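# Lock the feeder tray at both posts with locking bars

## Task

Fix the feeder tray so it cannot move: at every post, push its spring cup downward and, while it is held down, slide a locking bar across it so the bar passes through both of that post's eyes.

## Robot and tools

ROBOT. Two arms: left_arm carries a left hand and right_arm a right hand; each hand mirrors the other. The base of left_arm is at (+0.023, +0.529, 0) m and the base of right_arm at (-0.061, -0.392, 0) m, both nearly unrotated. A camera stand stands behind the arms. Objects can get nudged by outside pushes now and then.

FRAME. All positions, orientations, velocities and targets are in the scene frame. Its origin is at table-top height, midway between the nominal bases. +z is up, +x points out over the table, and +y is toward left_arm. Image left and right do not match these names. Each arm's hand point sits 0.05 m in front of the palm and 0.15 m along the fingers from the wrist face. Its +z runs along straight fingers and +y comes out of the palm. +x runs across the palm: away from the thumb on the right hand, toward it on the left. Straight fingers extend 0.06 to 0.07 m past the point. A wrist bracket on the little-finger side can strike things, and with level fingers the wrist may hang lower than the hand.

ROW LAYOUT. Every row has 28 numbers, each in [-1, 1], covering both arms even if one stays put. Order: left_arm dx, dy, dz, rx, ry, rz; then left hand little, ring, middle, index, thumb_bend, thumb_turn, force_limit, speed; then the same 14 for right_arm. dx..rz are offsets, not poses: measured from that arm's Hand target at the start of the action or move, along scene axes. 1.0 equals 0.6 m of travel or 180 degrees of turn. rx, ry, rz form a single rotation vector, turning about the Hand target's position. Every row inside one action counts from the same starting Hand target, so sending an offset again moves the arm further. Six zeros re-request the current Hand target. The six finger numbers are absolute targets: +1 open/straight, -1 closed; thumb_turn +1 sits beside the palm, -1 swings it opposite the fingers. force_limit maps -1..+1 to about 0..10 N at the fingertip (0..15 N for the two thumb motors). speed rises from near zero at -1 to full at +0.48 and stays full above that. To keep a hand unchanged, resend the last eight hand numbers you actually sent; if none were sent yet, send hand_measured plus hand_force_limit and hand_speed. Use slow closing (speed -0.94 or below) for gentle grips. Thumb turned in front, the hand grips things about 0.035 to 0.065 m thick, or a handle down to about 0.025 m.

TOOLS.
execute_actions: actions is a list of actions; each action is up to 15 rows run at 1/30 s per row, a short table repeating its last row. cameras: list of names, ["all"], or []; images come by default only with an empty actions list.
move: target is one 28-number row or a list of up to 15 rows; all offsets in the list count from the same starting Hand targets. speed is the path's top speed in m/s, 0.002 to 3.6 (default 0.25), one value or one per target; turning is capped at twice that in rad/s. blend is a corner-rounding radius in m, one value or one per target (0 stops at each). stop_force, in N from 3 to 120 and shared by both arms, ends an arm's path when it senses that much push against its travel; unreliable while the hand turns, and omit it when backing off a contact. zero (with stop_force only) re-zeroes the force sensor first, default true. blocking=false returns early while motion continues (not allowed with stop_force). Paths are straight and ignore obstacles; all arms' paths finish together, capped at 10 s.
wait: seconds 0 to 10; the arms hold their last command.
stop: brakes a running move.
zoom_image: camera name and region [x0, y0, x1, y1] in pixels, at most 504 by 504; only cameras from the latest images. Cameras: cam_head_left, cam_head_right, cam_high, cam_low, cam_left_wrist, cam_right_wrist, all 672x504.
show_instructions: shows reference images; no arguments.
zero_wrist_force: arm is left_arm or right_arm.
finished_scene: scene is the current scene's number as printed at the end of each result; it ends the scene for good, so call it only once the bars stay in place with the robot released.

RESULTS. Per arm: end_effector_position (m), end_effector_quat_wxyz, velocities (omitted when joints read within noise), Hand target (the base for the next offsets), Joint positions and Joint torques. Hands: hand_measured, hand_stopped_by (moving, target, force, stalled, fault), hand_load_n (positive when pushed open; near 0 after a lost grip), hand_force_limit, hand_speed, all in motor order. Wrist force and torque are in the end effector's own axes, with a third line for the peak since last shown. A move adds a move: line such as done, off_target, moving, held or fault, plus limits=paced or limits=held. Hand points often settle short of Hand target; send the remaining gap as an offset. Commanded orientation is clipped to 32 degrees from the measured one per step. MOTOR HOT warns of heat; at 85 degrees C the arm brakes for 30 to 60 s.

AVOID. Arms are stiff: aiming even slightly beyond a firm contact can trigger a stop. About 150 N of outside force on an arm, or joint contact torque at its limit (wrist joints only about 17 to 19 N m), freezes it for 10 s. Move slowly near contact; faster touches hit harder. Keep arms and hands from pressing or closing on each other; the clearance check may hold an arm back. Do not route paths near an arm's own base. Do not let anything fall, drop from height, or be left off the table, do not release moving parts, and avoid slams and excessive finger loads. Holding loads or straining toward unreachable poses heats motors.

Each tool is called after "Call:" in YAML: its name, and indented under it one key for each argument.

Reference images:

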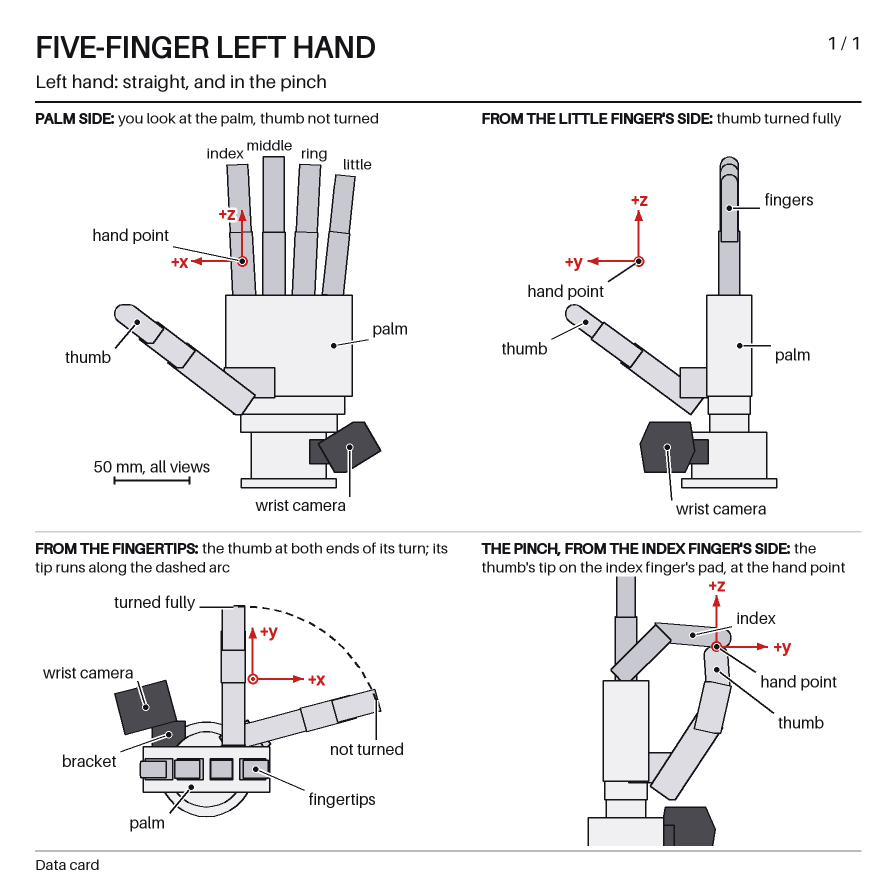

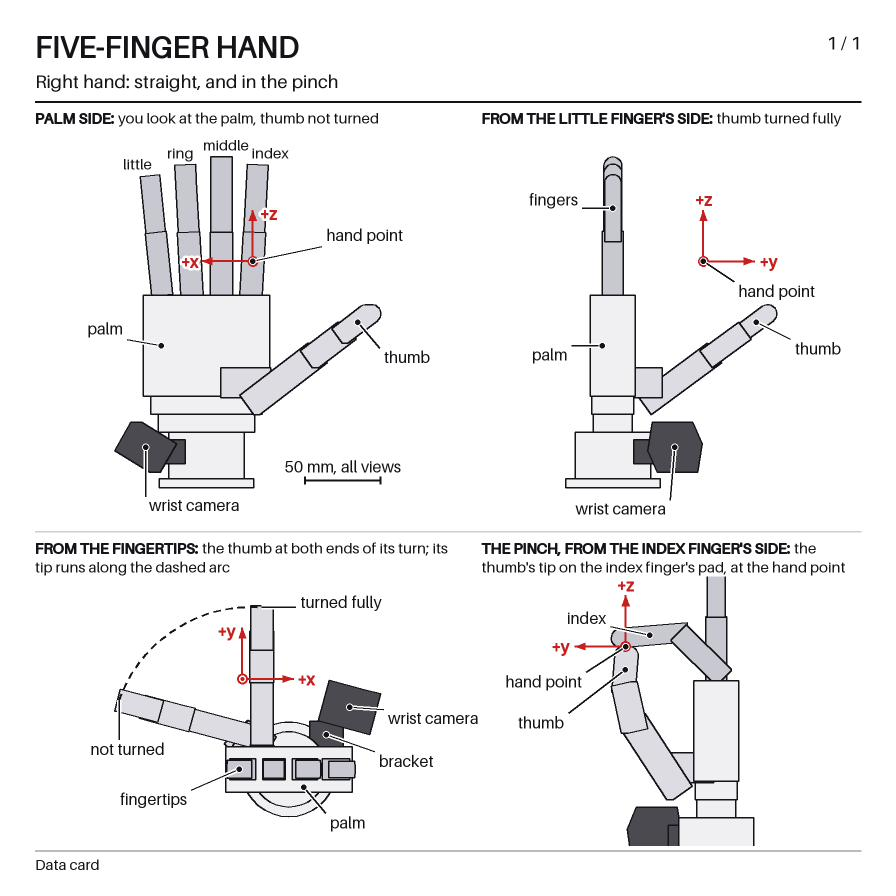

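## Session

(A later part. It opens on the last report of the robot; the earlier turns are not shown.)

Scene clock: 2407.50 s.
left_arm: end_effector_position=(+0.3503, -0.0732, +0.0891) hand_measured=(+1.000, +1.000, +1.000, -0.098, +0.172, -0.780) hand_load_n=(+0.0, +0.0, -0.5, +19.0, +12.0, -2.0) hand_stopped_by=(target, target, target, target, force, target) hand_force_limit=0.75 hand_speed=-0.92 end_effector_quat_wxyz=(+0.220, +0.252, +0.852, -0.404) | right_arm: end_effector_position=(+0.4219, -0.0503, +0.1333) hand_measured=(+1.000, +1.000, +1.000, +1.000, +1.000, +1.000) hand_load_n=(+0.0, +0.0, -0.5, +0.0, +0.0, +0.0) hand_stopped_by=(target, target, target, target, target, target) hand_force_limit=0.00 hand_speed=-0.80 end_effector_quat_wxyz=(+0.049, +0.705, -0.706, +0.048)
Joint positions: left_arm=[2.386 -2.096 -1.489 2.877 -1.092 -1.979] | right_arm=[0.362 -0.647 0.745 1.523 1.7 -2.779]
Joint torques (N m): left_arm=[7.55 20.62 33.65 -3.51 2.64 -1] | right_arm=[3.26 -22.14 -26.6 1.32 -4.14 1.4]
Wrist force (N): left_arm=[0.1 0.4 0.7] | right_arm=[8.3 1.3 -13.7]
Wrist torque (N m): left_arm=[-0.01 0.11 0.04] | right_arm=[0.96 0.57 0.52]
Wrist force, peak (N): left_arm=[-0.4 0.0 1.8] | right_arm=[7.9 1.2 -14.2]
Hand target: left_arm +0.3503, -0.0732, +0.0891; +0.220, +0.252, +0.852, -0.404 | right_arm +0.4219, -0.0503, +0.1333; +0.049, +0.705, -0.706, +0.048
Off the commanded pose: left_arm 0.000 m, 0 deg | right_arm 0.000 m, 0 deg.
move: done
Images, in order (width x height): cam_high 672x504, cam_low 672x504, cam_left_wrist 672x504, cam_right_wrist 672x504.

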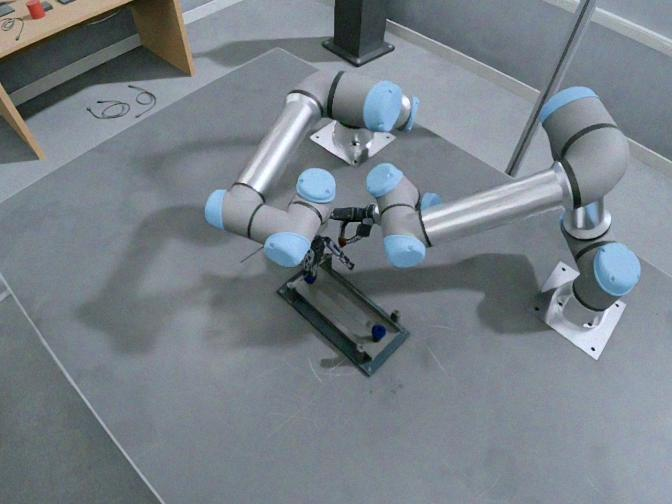

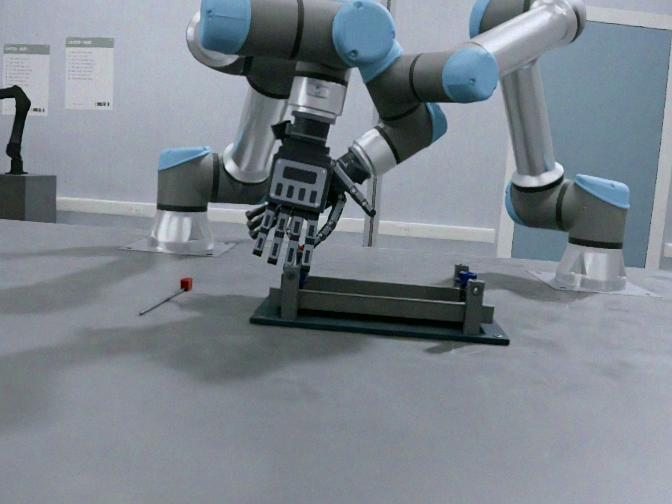

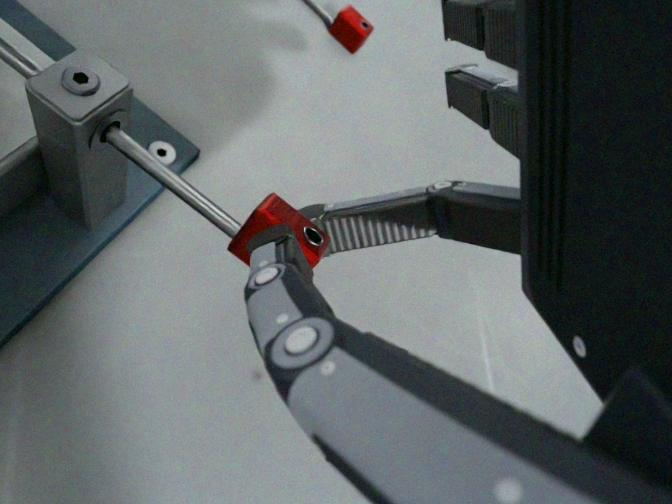

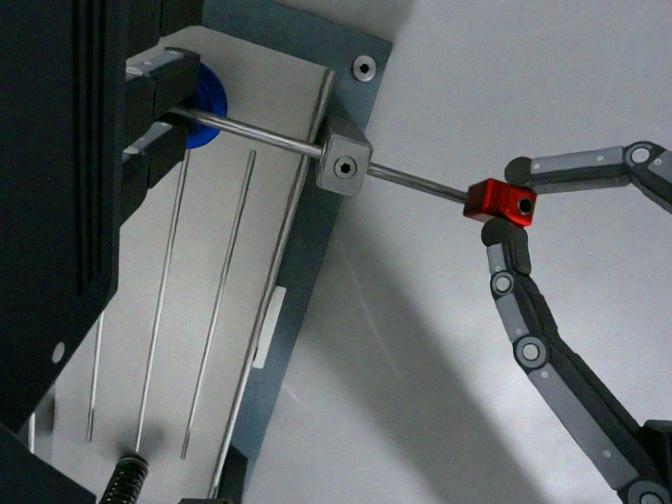

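Call:
move:
  target: [0.05,0,0,0,0,0,1,1,1,-0.1,0.1,-0.78,0.75,-0.92,0,0,0,0,0,0,1,1,1,1,1,1,0,-0.8]
  speed: 0.02
  stop_force: 5
  cameras: ["cam_low","cam_high"]

Call:
zoom_image:
  camera: "cam_low"
  region: [265, 245, 325, 295]

Call:
zoom_image:
  camera: "cam_high"
  region: [282, 268, 312, 292]

Scene clock: 2474.97 s.
left_arm: end_effector_position=(+0.3661, -0.0732, +0.0891) hand_measured=(+1.000, +1.000, +1.000, -0.098, +0.172, -0.780) hand_load_n=(+0.0, +0.0, +0.0, +19.5, +10.0, -1.5) hand_stopped_by=(target, target, target, target, force, target) hand_force_limit=0.75 hand_speed=-0.92 end_effector_quat_wxyz=(+0.220, +0.252, +0.852, -0.404) | right_arm: end_effector_position=(+0.4219, -0.0503, +0.1333) hand_measured=(+1.000, +1.000, +1.000, +1.000, +1.000, +1.000) hand_load_n=(+0.0, +0.0, -0.5, +0.0, +0.0, +0.0) hand_stopped_by=(target, target, target, target, target, target) hand_force_limit=0.00 hand_speed=-0.80 end_effector_quat_wxyz=(+0.049, +0.705, -0.706, +0.048)
Joint positions: left_arm=[2.407 -2.117 -1.457 2.858 -1.076 -1.964] | right_arm=[0.362 -0.647 0.745 1.523 1.7 -2.779]
Joint torques (N m): left_arm=[-9.24 62.97 5.03 2.43 -0.68 -0.8] | right_arm=[1.34 -22.02 -26.01 1.25 -3.98 1.37]
Wrist force (N): left_arm=[0.2 -1.7 -1.5] | right_arm=[8.1 1.3 -13.8]
Wrist torque (N m): left_arm=[-0.07 0.12 -0.01] | right_arm=[0.97 0.59 0.51]
Wrist force, peak (N): left_arm=[2.7 -9.8 -1.8] | right_arm=[8.3 1.5 -14.2]
Hand target: left_arm +0.3661, -0.0732, +0.0891; +0.220, +0.252, +0.852, -0.404 (not the last commanded pose) | right_arm +0.4219, -0.0503, +0.1333; +0.049, +0.705, -0.706, +0.048
Off the commanded pose: left_arm 0.014 m, 0 deg | right_arm 0.000 m, 0 deg.
move: contact (left_arm)
Images, in order (width x height): cam_high 672x504, cam_low 672x504.

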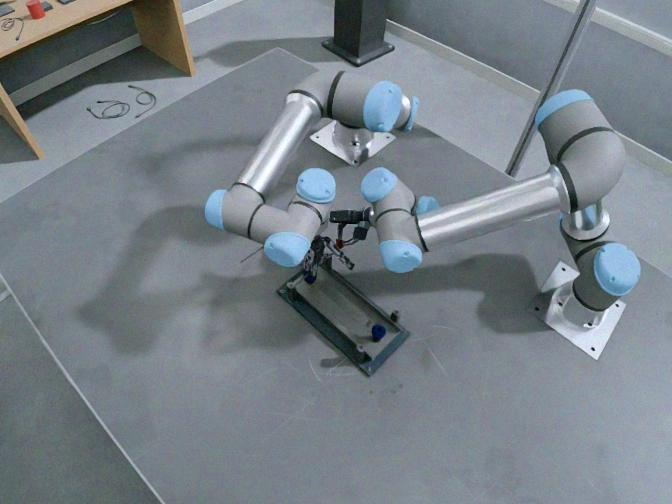

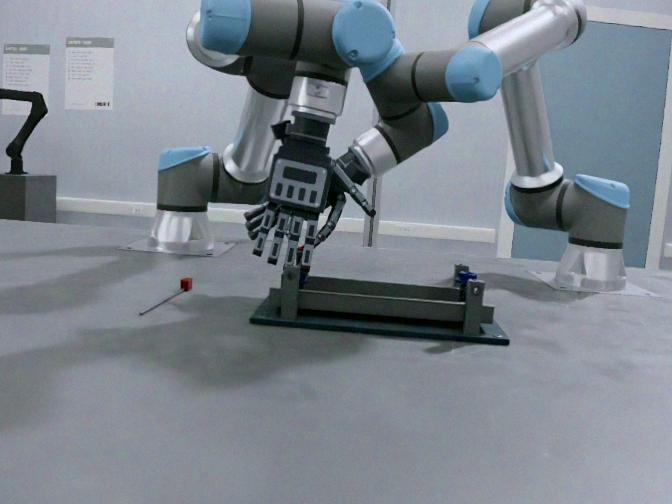

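Scaled by 8.400 from the camera's 672x504 image, which has a finer 960x720 frame.

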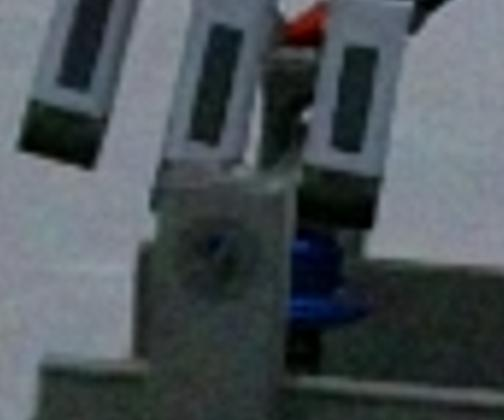

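Scaled by 16.800 from the camera's 672x504 image, which has a finer 960x720 frame.

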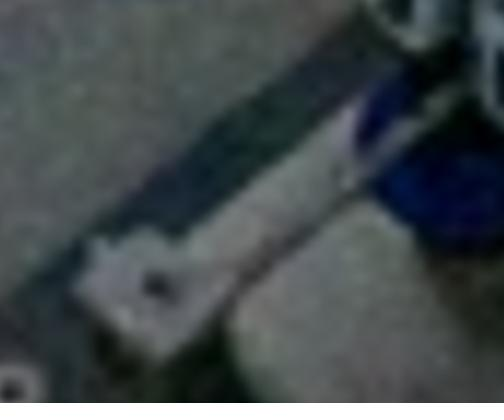

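Call:
zoom_image:
  camera: "cam_low"
  region: [280, 264, 302, 284]

Call:
zoom_image:
  camera: "cam_low"
  region: [455, 275, 495, 305]

Scaled by 22.909 from the camera's 672x504 image, which has a finer 960x720 frame.

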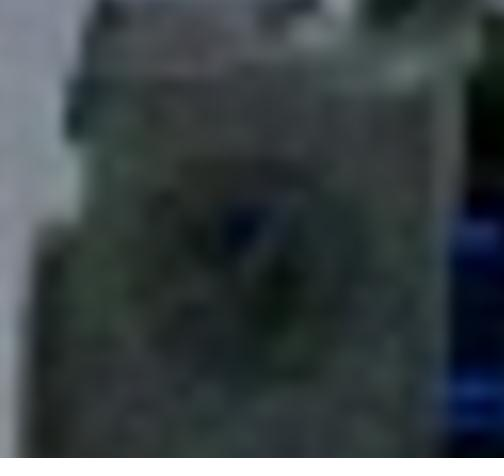

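Scaled by 12.600 from the camera's 672x504 image, which has a finer 960x720 frame.

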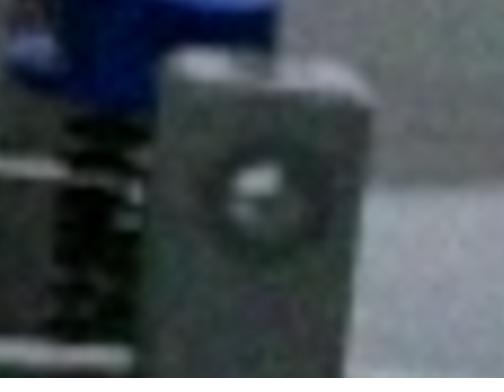

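Call:
move:
  target: [-0.005,0,0,0,0,0,1,1,1,-0.1,0.1,-0.78,0.75,-0.92,0,0,0,0,0,0,1,1,1,1,1,1,0,-0.8]
  speed: 0.05
  cameras: ["cam_low","cam_right_wrist","cam_left_wrist"]

Call:
zoom_image:
  camera: "cam_right_wrist"
  region: [170, 80, 350, 215]

Call:
zoom_image:
  camera: "cam_right_wrist"
  region: [340, 120, 520, 255]

Call:
zoom_image:
  camera: "cam_left_wrist"
  region: [0, 0, 340, 255]

Scene clock: 2570.13 s.
left_arm: end_effector_position=(+0.3633, -0.0732, +0.0891) hand_measured=(+1.000, +1.000, +1.000, -0.098, +0.172, -0.780) hand_load_n=(+0.0, +0.0, +0.0, +20.0, +11.0, -1.0) hand_stopped_by=(target, target, target, target, force, target) hand_force_limit=0.75 hand_speed=-0.92 end_effector_quat_wxyz=(+0.220, +0.252, +0.852, -0.404) | right_arm: end_effector_position=(+0.4219, -0.0503, +0.1333) hand_measured=(+1.000, +1.000, +1.000, +1.000, +1.000, +1.000) hand_load_n=(+0.0, +0.0, -0.5, +0.0, +0.0, +0.0) hand_stopped_by=(target, target, target, target, target, target) hand_force_limit=0.00 hand_speed=-0.80 end_effector_quat_wxyz=(+0.049, +0.705, -0.706, +0.048)
Joint positions: left_arm=[2.403 -2.113 -1.463 2.861 -1.079 -1.967] | right_arm=[0.362 -0.647 0.745 1.523 1.7 -2.779]
Joint torques (N m): left_arm=[-8.21 64.7 4.61 2.48 -1.59 -0.84] | right_arm=[-0.64 -22.25 -24.93 1.23 -4.1 1.25]
Wrist force (N): left_arm=[1.1 -0.6 0.3] | right_arm=[8.3 1.4 -13.5]
Wrist torque (N m): left_arm=[-0.03 0.09 -0.02] | right_arm=[0.98 0.56 0.52]
Wrist force, peak (N): left_arm=[0.5 -1.8 -1.7] | right_arm=[8.2 1.4 -14.1]
Hand target: left_arm +0.3631, -0.0732, +0.0891; +0.220, +0.252, +0.852, -0.404 | right_arm +0.4219, -0.0503, +0.1333; +0.049, +0.705, -0.706, +0.048
Off the commanded pose: left_arm 0.000 m, 0 deg | right_arm 0.000 m, 0 deg.
move: done
Images, in order (width x height): cam_low 672x504, cam_left_wrist 672x504, cam_right_wrist 672x504.

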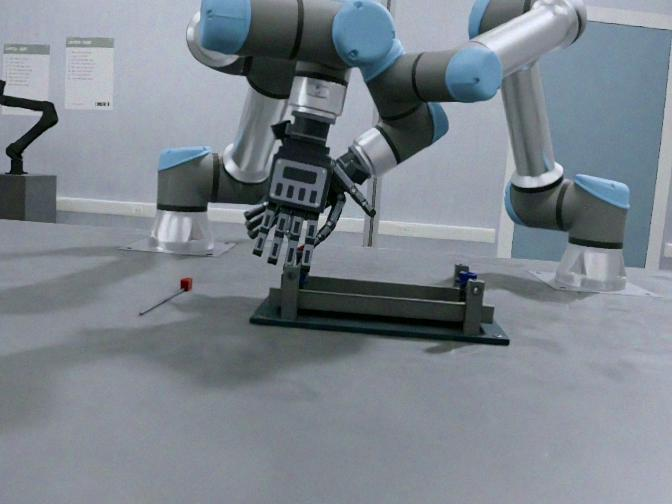

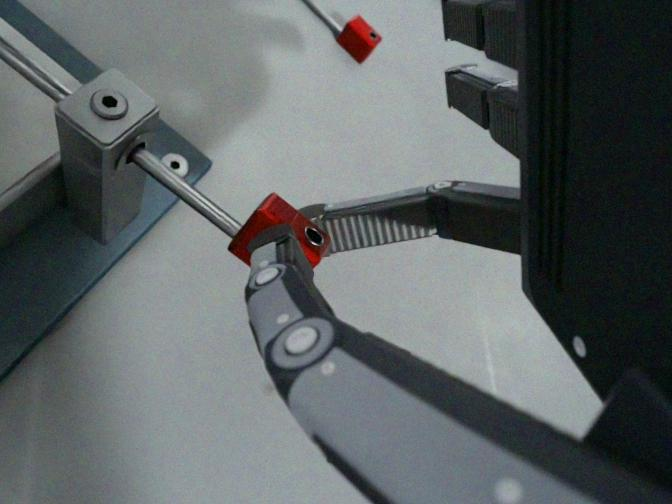

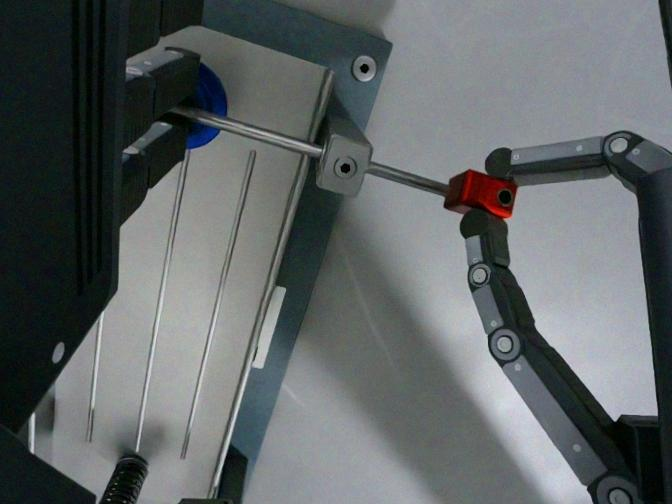

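Scaled by 2.800 from the camera's 672x504 image, which has a finer 960x720 frame.

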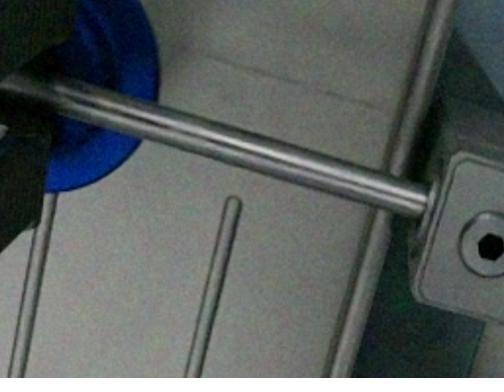

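Scaled by 2.800 from the camera's 672x504 image, which has a finer 960x720 frame.

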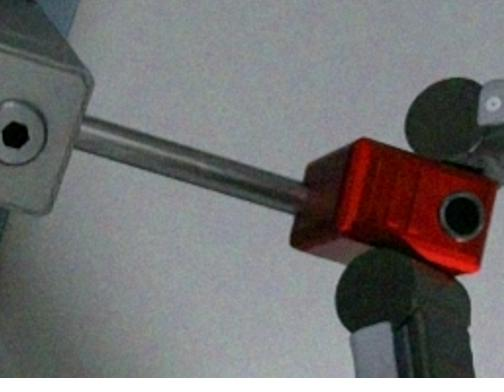

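Scaled by 1.482 from the camera's 672x504 image, which has a finer 960x720 frame.

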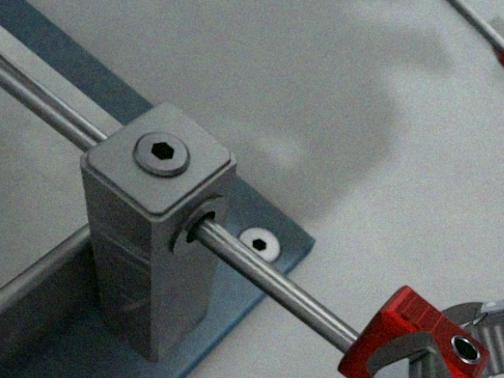

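Call:
zoom_image:
  camera: "cam_left_wrist"
  region: [0, 0, 130, 100]

Call:
zoom_image:
  camera: "cam_left_wrist"
  region: [110, 120, 260, 235]

Scaled by 3.877 from the camera's 672x504 image, which has a finer 960x720 frame.

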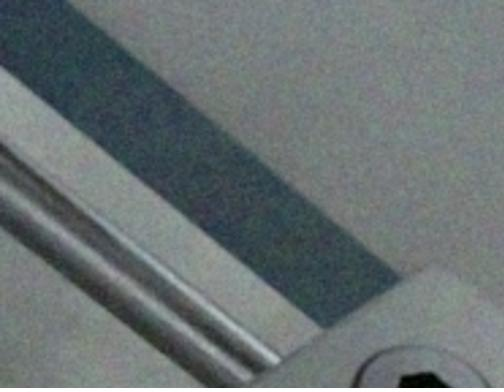

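Scaled by 3.360 from the camera's 672x504 image, which has a finer 960x720 frame.

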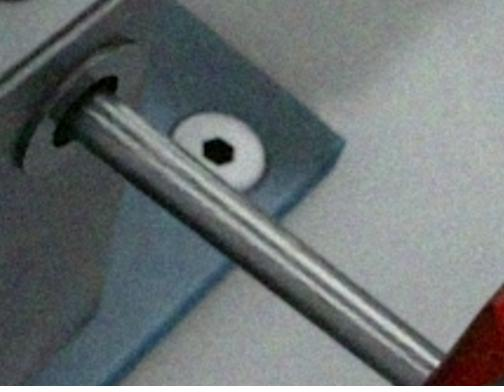

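Call:
move:
  target:
    - [-0.005,0.0008,-0.0047,0,-0.0133,-0.0022,1,1,1,-0.1,0.1,-0.78,0.75,-0.92,0,0,0,0,0,0,1,1,1,1,1,1,0,-0.8]
  speed: 0.03

Call:
move:
  target: [0.05,0,0,0,0,0,1,1,1,-0.1,0.1,-0.78,0.75,-0.92,0,0,0,0,0,0,1,1,1,1,1,1,0,-0.8]
  speed: 0.02
  stop_force: 5
  cameras: ["cam_low","cam_high"]

Call:
zoom_image:
  camera: "cam_low"
  region: [280, 264, 302, 284]

Call:
zoom_image:
  camera: "cam_high"
  region: [282, 268, 312, 292]

Scene clock: 2646.83 s.
left_arm: end_effector_position=(+0.3602, -0.0728, +0.0863) hand_measured=(+1.000, +1.000, +1.000, -0.098, +0.172, -0.780) hand_load_n=(+0.0, +0.0, +0.0, +20.0, +12.0, -3.0) hand_stopped_by=(target, target, target, target, force, target) hand_force_limit=0.75 hand_speed=-0.92 end_effector_quat_wxyz=(+0.236, +0.263, +0.846, -0.399) | right_arm: end_effector_position=(+0.4219, -0.0503, +0.1333) hand_measured=(+1.000, +1.000, +1.000, +1.000, +1.000, +1.000) hand_load_n=(+0.0, +0.0, -0.5, +0.5, +0.0, +0.0) hand_stopped_by=(target, target, target, target, target, target) hand_force_limit=0.00 hand_speed=-0.80 end_effector_quat_wxyz=(+0.049, +0.705, -0.706, +0.048)
Joint positions: left_arm=[2.391 -2.1 -1.495 2.901 -1.101 -1.946] | right_arm=[0.362 -0.647 0.745 1.523 1.7 -2.779]
Joint torques (N m): left_arm=[-8.63 61.3 1.41 1.28 -1.32 1.08] | right_arm=[-2.52 -22.21 -24.21 1.14 -3.95 1.23]
Wrist force (N): left_arm=[-3.7 -3.3 4.5] | right_arm=[8.2 1.3 -13.6]
Wrist torque (N m): left_arm=[-0.06 0.12 0.02] | right_arm=[0.97 0.58 0.52]
Wrist force, peak (N): left_arm=[-3.9 -3.6 4.2] | right_arm=[8.2 1.5 -14.1]
Hand target: left_arm +0.3601, -0.0727, +0.0863; +0.236, +0.263, +0.846, -0.399 | right_arm +0.4219, -0.0503, +0.1333; +0.049, +0.705, -0.706, +0.048
Off the commanded pose: left_arm 0.000 m, 0 deg | right_arm 0.000 m, 0 deg.
move: done

Scene clock: 2648.47 s.
left_arm: end_effector_position=(+0.3677, -0.0727, +0.0863) hand_measured=(+1.000, +1.000, +1.000, -0.098, +0.172, -0.780) hand_load_n=(+0.0, +0.0, +0.0, +19.5, +10.5, -2.0) hand_stopped_by=(target, target, target, target, force, target) hand_force_limit=0.75 hand_speed=-0.92 end_effector_quat_wxyz=(+0.236, +0.263, +0.846, -0.399) | right_arm: end_effector_position=(+0.4219, -0.0503, +0.1333) hand_measured=(+1.000, +1.000, +1.000, +1.000, +1.000, +1.000) hand_load_n=(-0.5, +0.0, -0.5, +0.0, +0.0, +0.0) hand_stopped_by=(target, target, target, target, target, target) hand_force_limit=0.00 hand_speed=-0.80 end_effector_quat_wxyz=(+0.049, +0.705, -0.706, +0.048)
Joint positions: left_arm=[2.401 -2.109 -1.48 2.893 -1.094 -1.939] | right_arm=[0.362 -0.647 0.745 1.523 1.7 -2.779]
Joint torques (N m): left_arm=[-8.85 61.15 3.72 1.71 -1.37 -0.79] | right_arm=[-2.95 -22.14 -23.77 1.13 -3.92 1.27]
Wrist force (N): left_arm=[-2.0 -1.5 0.2] | right_arm=[8.3 1.3 -13.6]
Wrist torque (N m): left_arm=[-0.09 0.12 -0.01] | right_arm=[0.96 0.56 0.52]
Wrist force, peak (N): left_arm=[-4.1 -3.5 4.2] | right_arm=[8.3 1.4 -14.0]
Hand target: left_arm +0.3677, -0.0727, +0.0863; +0.236, +0.263, +0.846, -0.399 (not the last commanded pose) | right_arm +0.4219, -0.0503, +0.1333; +0.049, +0.705, -0.706, +0.048
Off the commanded pose: left_arm 0.022 m, 0 deg | right_arm 0.000 m, 0 deg.
move: contact (left_arm)
Images, in order (width x height): cam_high 672x504, cam_low 672x504.

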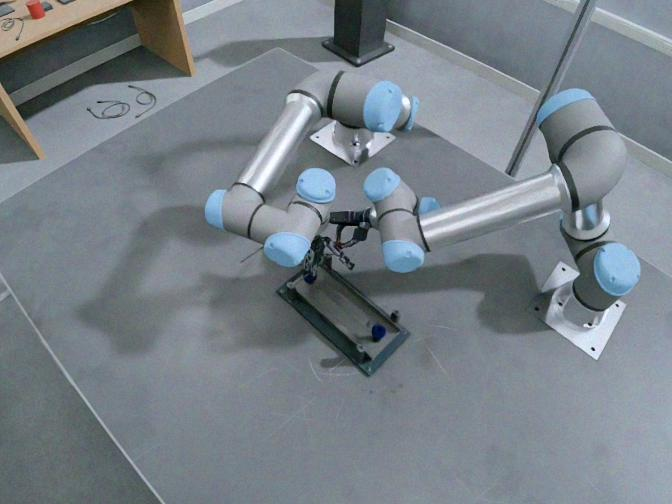

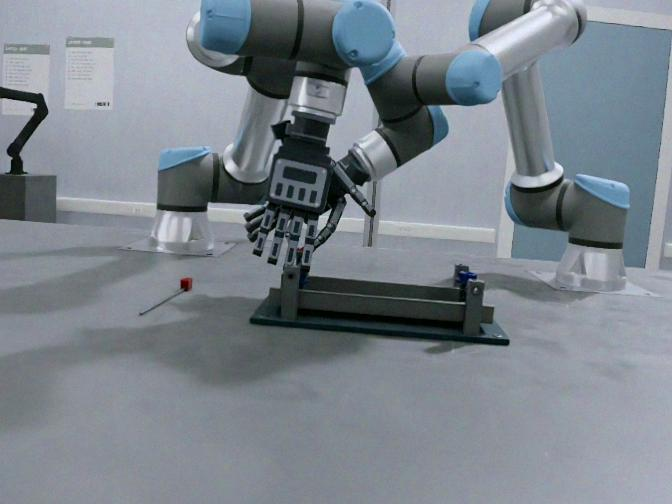

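Scaled by 22.909 from the camera's 672x504 image, which has a finer 960x720 frame.

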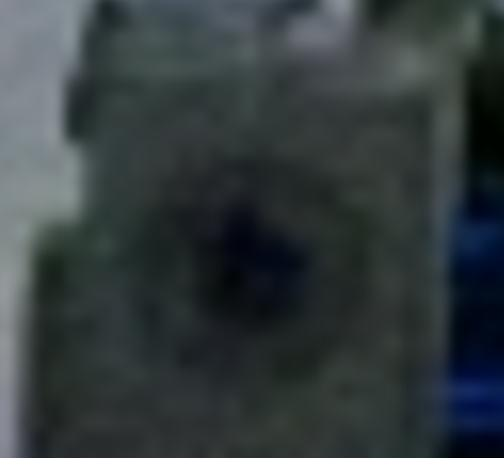

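Scaled by 16.800 from the camera's 672x504 image, which has a finer 960x720 frame.

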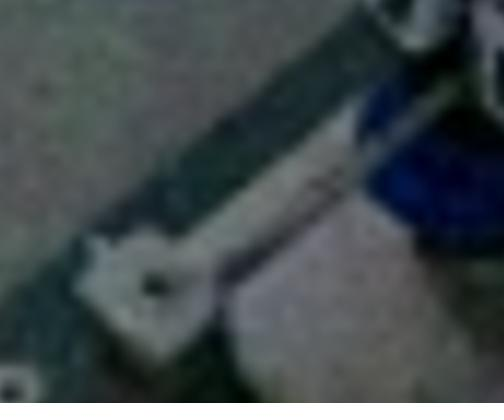

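Call:
move:
  target: [0.05,0,0,0,0,0,1,1,1,-0.1,0.1,-0.78,0.75,-0.92,0,0,0,0,0,0,1,1,1,1,1,1,0,-0.8]
  speed: 0.02
  stop_force: 6

Scene clock: 2660.53 s.
left_arm: end_effector_position=(+0.3977, -0.0727, +0.0863) hand_measured=(+1.000, +1.000, +1.000, -0.098, +0.172, -0.780) hand_load_n=(+0.0, +0.0, +0.0, +20.5, +8.5, -2.0) hand_stopped_by=(target, target, target, target, force, target) hand_force_limit=0.75 hand_speed=-0.92 end_effector_quat_wxyz=(+0.236, +0.263, +0.846, -0.399) | right_arm: end_effector_position=(+0.4219, -0.0503, +0.1333) hand_measured=(+1.000, +1.000, +1.000, +1.000, +1.000, +1.000) hand_load_n=(+0.0, +0.0, +0.0, +0.0, +0.0, +0.0) hand_stopped_by=(target, target, target, target, target, target) hand_force_limit=0.00 hand_speed=-0.80 end_effector_quat_wxyz=(+0.049, +0.705, -0.706, +0.048)
Joint positions: left_arm=[2.44 -2.15 -1.417 2.857 -1.064 -1.91] | right_arm=[0.362 -0.647 0.745 1.523 1.7 -2.779]
Joint torques (N m): left_arm=[11.02 19.28 30.04 -2.94 1.54 1.52] | right_arm=[-5.39 -23.09 -22.72 1.15 -3.86 1.25]
Wrist force (N): left_arm=[-0.5 -6.3 -3.5] | right_arm=[8.2 1.4 -13.6]
Wrist torque (N m): left_arm=[-0.22 0.08 0.03] | right_arm=[0.97 0.58 0.52]
Wrist force, peak (N): left_arm=[-0.9 -6.5 -3.7] | right_arm=[8.4 1.3 -14.1]
Hand target: left_arm +0.3977, -0.0727, +0.0863; +0.236, +0.263, +0.846, -0.399 | right_arm +0.4219, -0.0503, +0.1333; +0.049, +0.705, -0.706, +0.048
Off the commanded pose: left_arm 0.000 m, 0 deg | right_arm 0.000 m, 0 deg.
move: done

Call:
wait:
  seconds: 0.1
  cameras: ["cam_low","cam_high","cam_left_wrist","cam_right_wrist"]

Call:
zoom_image:
  camera: "cam_low"
  region: [275, 260, 305, 285]

Call:
zoom_image:
  camera: "cam_high"
  region: [270, 250, 330, 300]

Scene clock: 2665.87 s.
left_arm: end_effector_position=(+0.3977, -0.0727, +0.0863) hand_measured=(+1.000, +1.000, +1.000, -0.098, +0.172, -0.780) hand_load_n=(-0.5, +0.0, +0.0, +20.0, +8.5, -2.0) hand_stopped_by=(target, target, target, target, force, target) hand_force_limit=0.75 hand_speed=-0.92 end_effector_quat_wxyz=(+0.236, +0.263, +0.846, -0.399) | right_arm: end_effector_position=(+0.4219, -0.0503, +0.1333) hand_measured=(+1.000, +1.000, +1.000, +1.000, +1.000, +1.000) hand_load_n=(+0.0, +0.0, -0.5, +0.0, +0.0, +0.0) hand_stopped_by=(target, target, target, target, target, target) hand_force_limit=0.00 hand_speed=-0.80 end_effector_quat_wxyz=(+0.049, +0.705, -0.706, +0.048)
Joint positions: left_arm=[2.44 -2.15 -1.417 2.857 -1.064 -1.91] | right_arm=[0.362 -0.647 0.745 1.523 1.7 -2.779]
Joint torques (N m): left_arm=[12.15 18.97 31.08 -2.96 1.71 1.54] | right_arm=[-6.44 -22.91 -21.73 1.12 -3.89 1.18]
Wrist force (N): left_arm=[-0.8 -6.5 -3.6] | right_arm=[8.0 1.3 -13.7]
Wrist torque (N m): left_arm=[-0.24 0.10 0.02] | right_arm=[0.97 0.60 0.51]
Wrist force, peak (N): left_arm=[-0.9 -6.7 -3.7] | right_arm=[8.3 1.5 -14.1]
Hand target: left_arm +0.3977, -0.0727, +0.0863; +0.236, +0.263, +0.846, -0.399 | right_arm +0.4219, -0.0503, +0.1333; +0.049, +0.705, -0.706, +0.048
Off the commanded pose: left_arm 0.000 m, 0 deg | right_arm 0.000 m, 0 deg.
wait: 0.10 s; at rest from the start
Images, in order (width x height): cam_high 672x504, cam_low 672x504, cam_left_wrist 672x504, cam_right_wrist 672x504.

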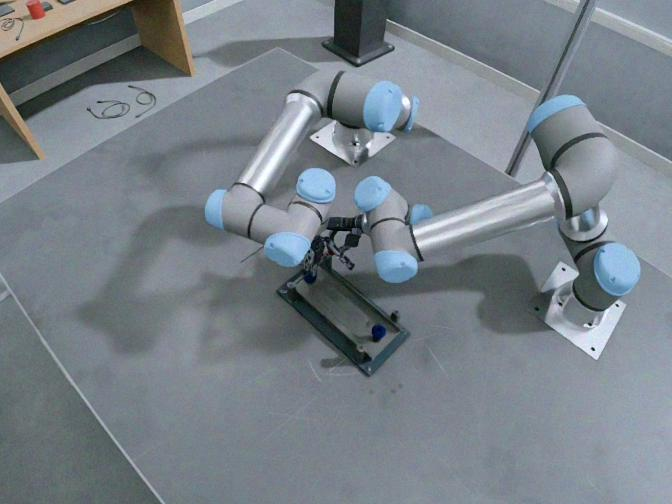

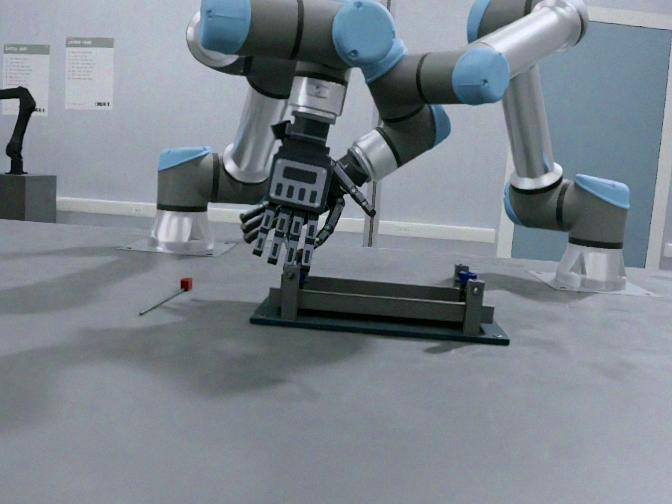

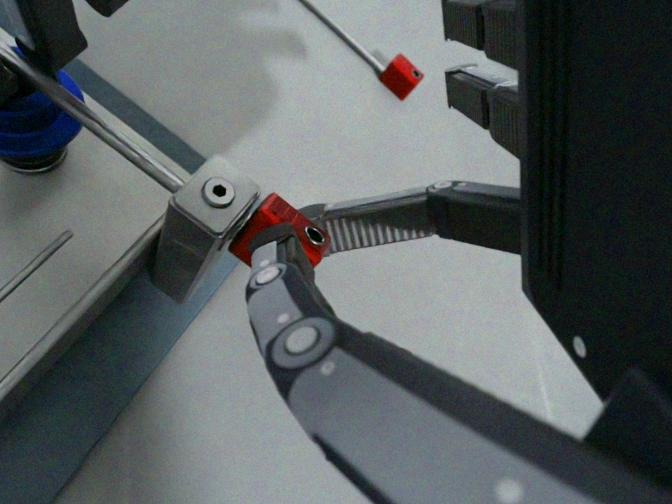

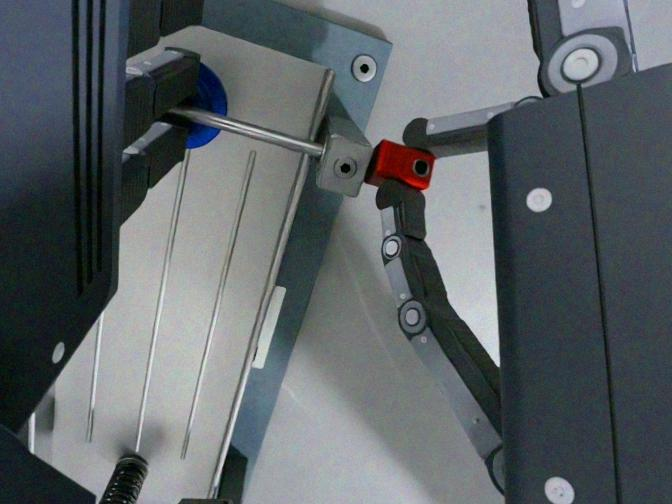

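Scaled by 16.800 from the camera's 672x504 image, which has a finer 960x720 frame.

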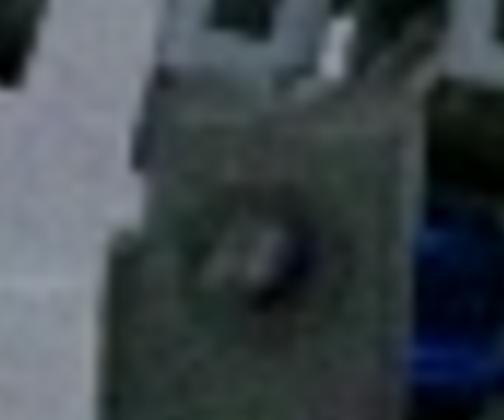

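Scaled by 8.400 from the camera's 672x504 image, which has a finer 960x720 frame.

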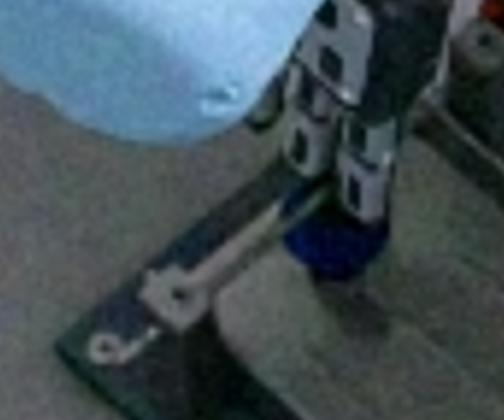

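Call:
move:
  target: [0.0167,0,0,0,0,0,1,1,1,-0.1,0.1,-0.78,0.75,-0.92,0,0,0,0,0,0,1,1,1,1,1,1,0,-0.8]
  speed: 0.02
  stop_force: 6
  cameras: ["cam_left_wrist","cam_right_wrist"]

Scene clock: 2675.60 s.
left_arm: end_effector_position=(+0.3988, -0.0727, +0.0863) hand_measured=(+1.000, +1.000, +1.000, -0.098, +0.172, -0.780) hand_load_n=(+0.0, +0.0, +0.0, +20.0, +9.0, -2.5) hand_stopped_by=(target, target, target, target, force, target) hand_force_limit=0.75 hand_speed=-0.92 end_effector_quat_wxyz=(+0.236, +0.263, +0.846, -0.399) | right_arm: end_effector_position=(+0.4219, -0.0503, +0.1333) hand_measured=(+1.000, +1.000, +1.000, +1.000, +1.000, +1.000) hand_load_n=(+0.0, +0.0, -0.5, +0.0, +0.0, +0.0) hand_stopped_by=(target, target, target, target, target, target) hand_force_limit=0.00 hand_speed=-0.80 end_effector_quat_wxyz=(+0.049, +0.705, -0.706, +0.048)
Joint positions: left_arm=[2.441 -2.151 -1.415 2.855 -1.063 -1.909] | right_arm=[0.362 -0.647 0.745 1.523 1.7 -2.779]
Joint torques (N m): left_arm=[-8.13 61.94 3.77 2.02 -0.88 -0.73] | right_arm=[-6.73 -23.06 -21.02 1.15 -3.8 1.28]
Wrist force (N): left_arm=[-2.1 -3.9 -2.5] | right_arm=[8.3 1.2 -13.9]
Wrist torque (N m): left_arm=[-0.14 0.12 -0.01] | right_arm=[0.96 0.57 0.52]
Wrist force, peak (N): left_arm=[0.5 -9.3 -4.6] | right_arm=[8.2 1.5 -14.1]
Hand target: left_arm +0.3988, -0.0727, +0.0863; +0.236, +0.263, +0.846, -0.399 (not the last commanded pose) | right_arm +0.4219, -0.0503, +0.1333; +0.049, +0.705, -0.706, +0.048
Off the commanded pose: left_arm 0.009 m, 0 deg | right_arm 0.000 m, 0 deg.
move: held (left_arm; a check stopped the path); limits=held
pose unreachable (left arm): on one or more control steps of this call, first in action 0 (counted from 0), this arm could not follow its commanded pose, so it was not sent that pose on those steps. It may still have moved: this result reports where it is.
cause: moving toward the commanded pose would bring a part of the arm too close to another arm (a part of this arm just beyond joint 6 (wrist 3) and a part of the right arm just beyond its joint 6 (wrist 3), 5 mm apart when this arm was first held).
Images, in order (width x height): cam_left_wrist 672x504, cam_right_wrist 672x504.

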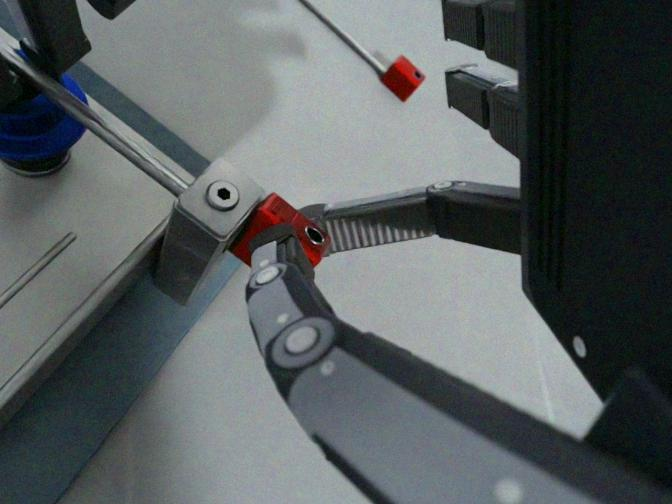

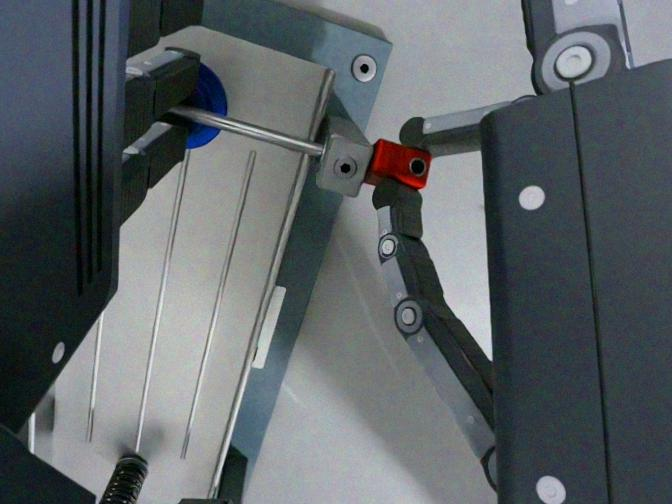

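Call:
move:
  target: [0,0,0,0,0,0,1,1,1,-0.1,0.1,-0.78,0.75,-0.92,0,-0.01,0.08,0,0,0,1,1,1,1,1,1,0,-0.8]
  speed: 0.05
  cameras: ["cam_low","cam_high","cam_left_wrist","cam_right_wrist"]

Scene clock: 2682.07 s.
left_arm: end_effector_position=(+0.3988, -0.0727, +0.0863) hand_measured=(+1.000, +1.000, +1.000, -0.098, +0.172, -0.780) hand_load_n=(+0.0, +0.0, +0.0, +20.0, +9.0, -2.5) hand_stopped_by=(target, target, target, target, force, target) hand_force_limit=0.75 hand_speed=-0.92 end_effector_quat_wxyz=(+0.236, +0.263, +0.846, -0.399) | right_arm: end_effector_position=(+0.4220, -0.0505, +0.1340) hand_measured=(+1.000, +1.000, +1.000, +1.000, +1.000, +1.000) hand_load_n=(+0.0, +0.0, -1.0, +0.0, +0.0, +0.0) hand_stopped_by=(target, target, target, target, target, target) hand_force_limit=0.00 hand_speed=-0.80 end_effector_quat_wxyz=(+0.049, +0.705, -0.706, +0.048)
Joint positions: left_arm=[2.441 -2.151 -1.415 2.855 -1.063 -1.909] | right_arm=[0.362 -0.647 0.744 1.524 1.7 -2.779]
Joint torques (N m): left_arm=[-8.9 62.48 3.31 1.96 1.58 -0.9] | right_arm=[7.61 -22.19 -0.05 -0.89 -3.56 -0.98]
Wrist force (N): left_arm=[-1.8 -3.9 -2.5] | right_arm=[7.3 1.7 -13.3]
Wrist torque (N m): left_arm=[-0.16 0.08 0.01] | right_arm=[0.93 0.52 0.47]
Wrist force, peak (N): left_arm=[-1.8 -4.1 -2.7] | right_arm=[8.1 1.4 -14.2]
Hand target: left_arm +0.3988, -0.0727, +0.0863; +0.236, +0.263, +0.846, -0.399 | right_arm +0.4219, -0.0504, +0.1338; +0.049, +0.705, -0.706, +0.048 (not the last commanded pose)
Off the commanded pose: left_arm 0.000 m, 0 deg | right_arm 0.048 m, 0 deg.
move: held (right_arm; a check stopped the path); limits=held
pose unreachable (right arm): on one or more control steps of this call, first in action 0 (counted from 0), this arm could not follow its commanded pose, so it was not sent that pose on those steps. It may still have moved: this result reports where it is.
cause: moving toward the commanded pose would bring a part of the arm too close to another arm (a part of this arm just beyond joint 6 (wrist 3) and a part of the left arm just beyond its joint 6 (wrist 3), 5 mm apart when this arm was first held).
Images, in order (width x height): cam_high 672x504, cam_low 672x504, cam_left_wrist 672x504, cam_right_wrist 672x504.

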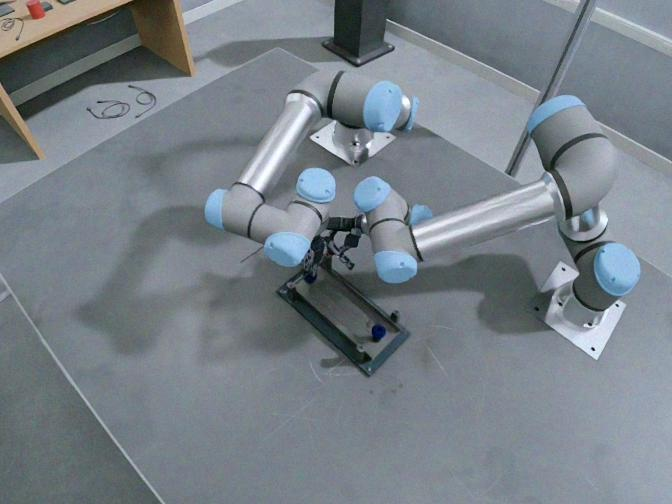

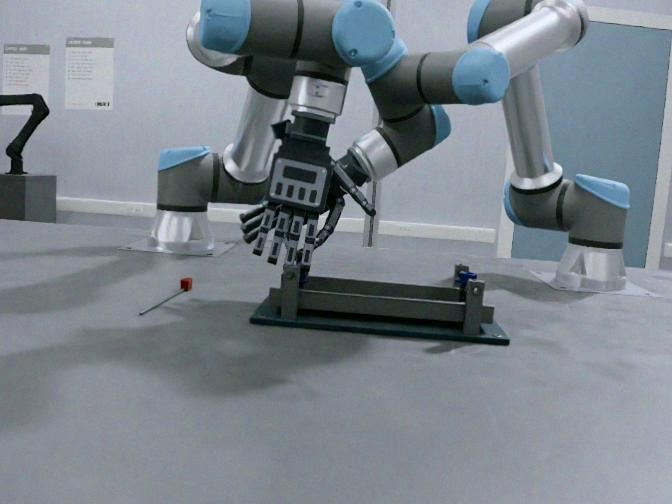

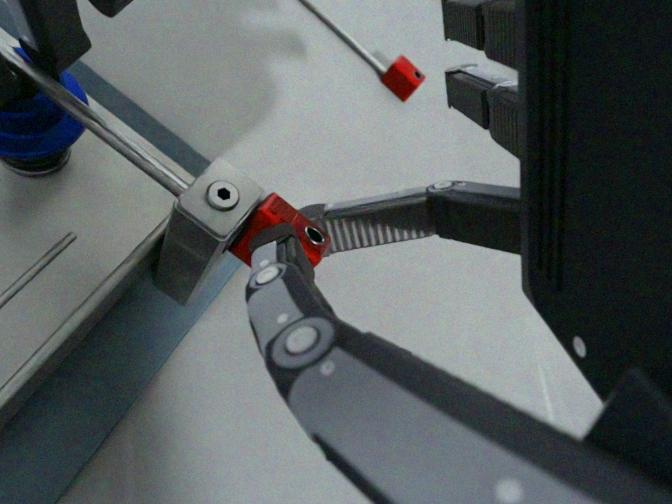

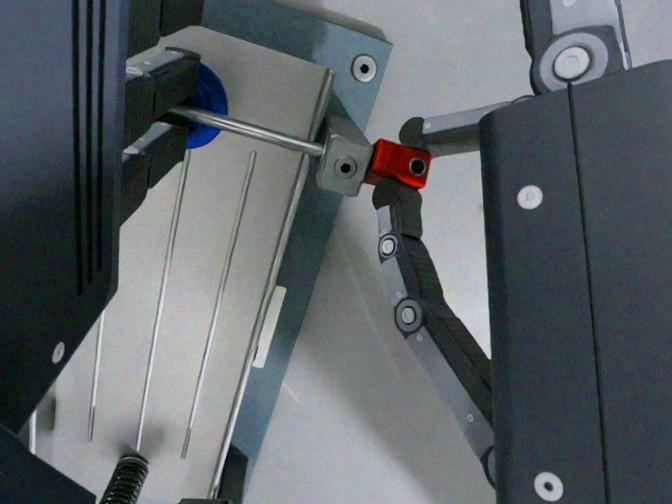

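Call:
move:
  target: [0,0,0,0,0,0,1,1,1,0.1,0.45,-0.78,0.75,-0.85,0,0,0,0,0,0,1,1,1,1,1,1,0,-0.8]
  speed: 0.05
  cameras: ["cam_left_wrist"]

Scene clock: 2711.97 s.
left_arm: end_effector_position=(+0.3988, -0.0727, +0.0863) hand_measured=(+1.000, +1.000, +1.000, +0.100, +0.450, -0.780) hand_load_n=(+0.0, +0.0, -0.5, +0.0, +0.0, +0.0) hand_stopped_by=(target, target, target, target, target, target) hand_force_limit=0.75 hand_speed=-0.85 end_effector_quat_wxyz=(+0.236, +0.263, +0.846, -0.399) | right_arm: end_effector_position=(+0.4219, -0.0504, +0.1338) hand_measured=(+1.000, +1.000, +1.000, +1.000, +1.000, +1.000) hand_load_n=(+0.0, +0.0, +0.0, +0.0, -0.5, +0.0) hand_stopped_by=(target, target, target, target, target, target) hand_force_limit=0.00 hand_speed=-0.80 end_effector_quat_wxyz=(+0.049, +0.705, -0.706, +0.048)
Joint positions: left_arm=[2.441 -2.151 -1.415 2.855 -1.063 -1.909] | right_arm=[0.362 -0.647 0.744 1.524 1.7 -2.779]
Joint torques (N m): left_arm=[-9.35 57.3 11.17 1.07 1.41 -0.61] | right_arm=[12.31 -22.1 -0.24 -0.88 -3.58 1.54]
Wrist force (N): left_arm=[-0.2 0.0 0.3] | right_arm=[7.5 1.2 -13.4]
Wrist torque (N m): left_arm=[-0.03 0.10 -0.01] | right_arm=[0.95 0.55 0.47]
Wrist force, peak (N): left_arm=[-1.6 -3.2 -5.0] | right_arm=[7.6 1.3 -13.8]
Hand target: left_arm +0.3988, -0.0727, +0.0863; +0.236, +0.263, +0.846, -0.399 | right_arm +0.4219, -0.0504, +0.1338; +0.049, +0.705, -0.706, +0.048
Off the commanded pose: left_arm 0.000 m, 0 deg | right_arm 0.000 m, 0 deg.
move: done
Images, in order (width x height): cam_left_wrist 672x504.

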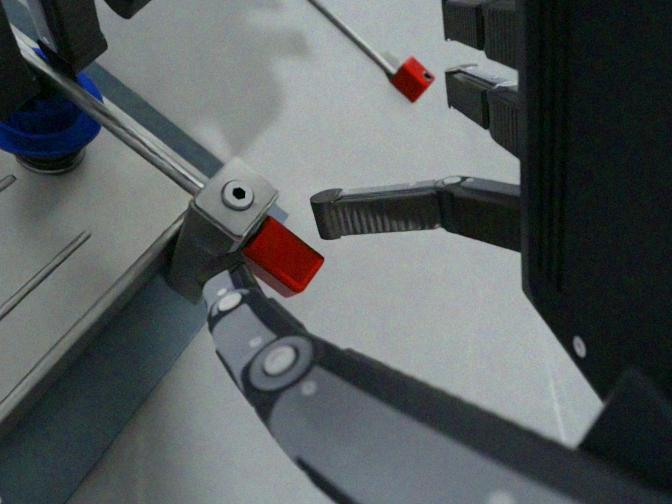

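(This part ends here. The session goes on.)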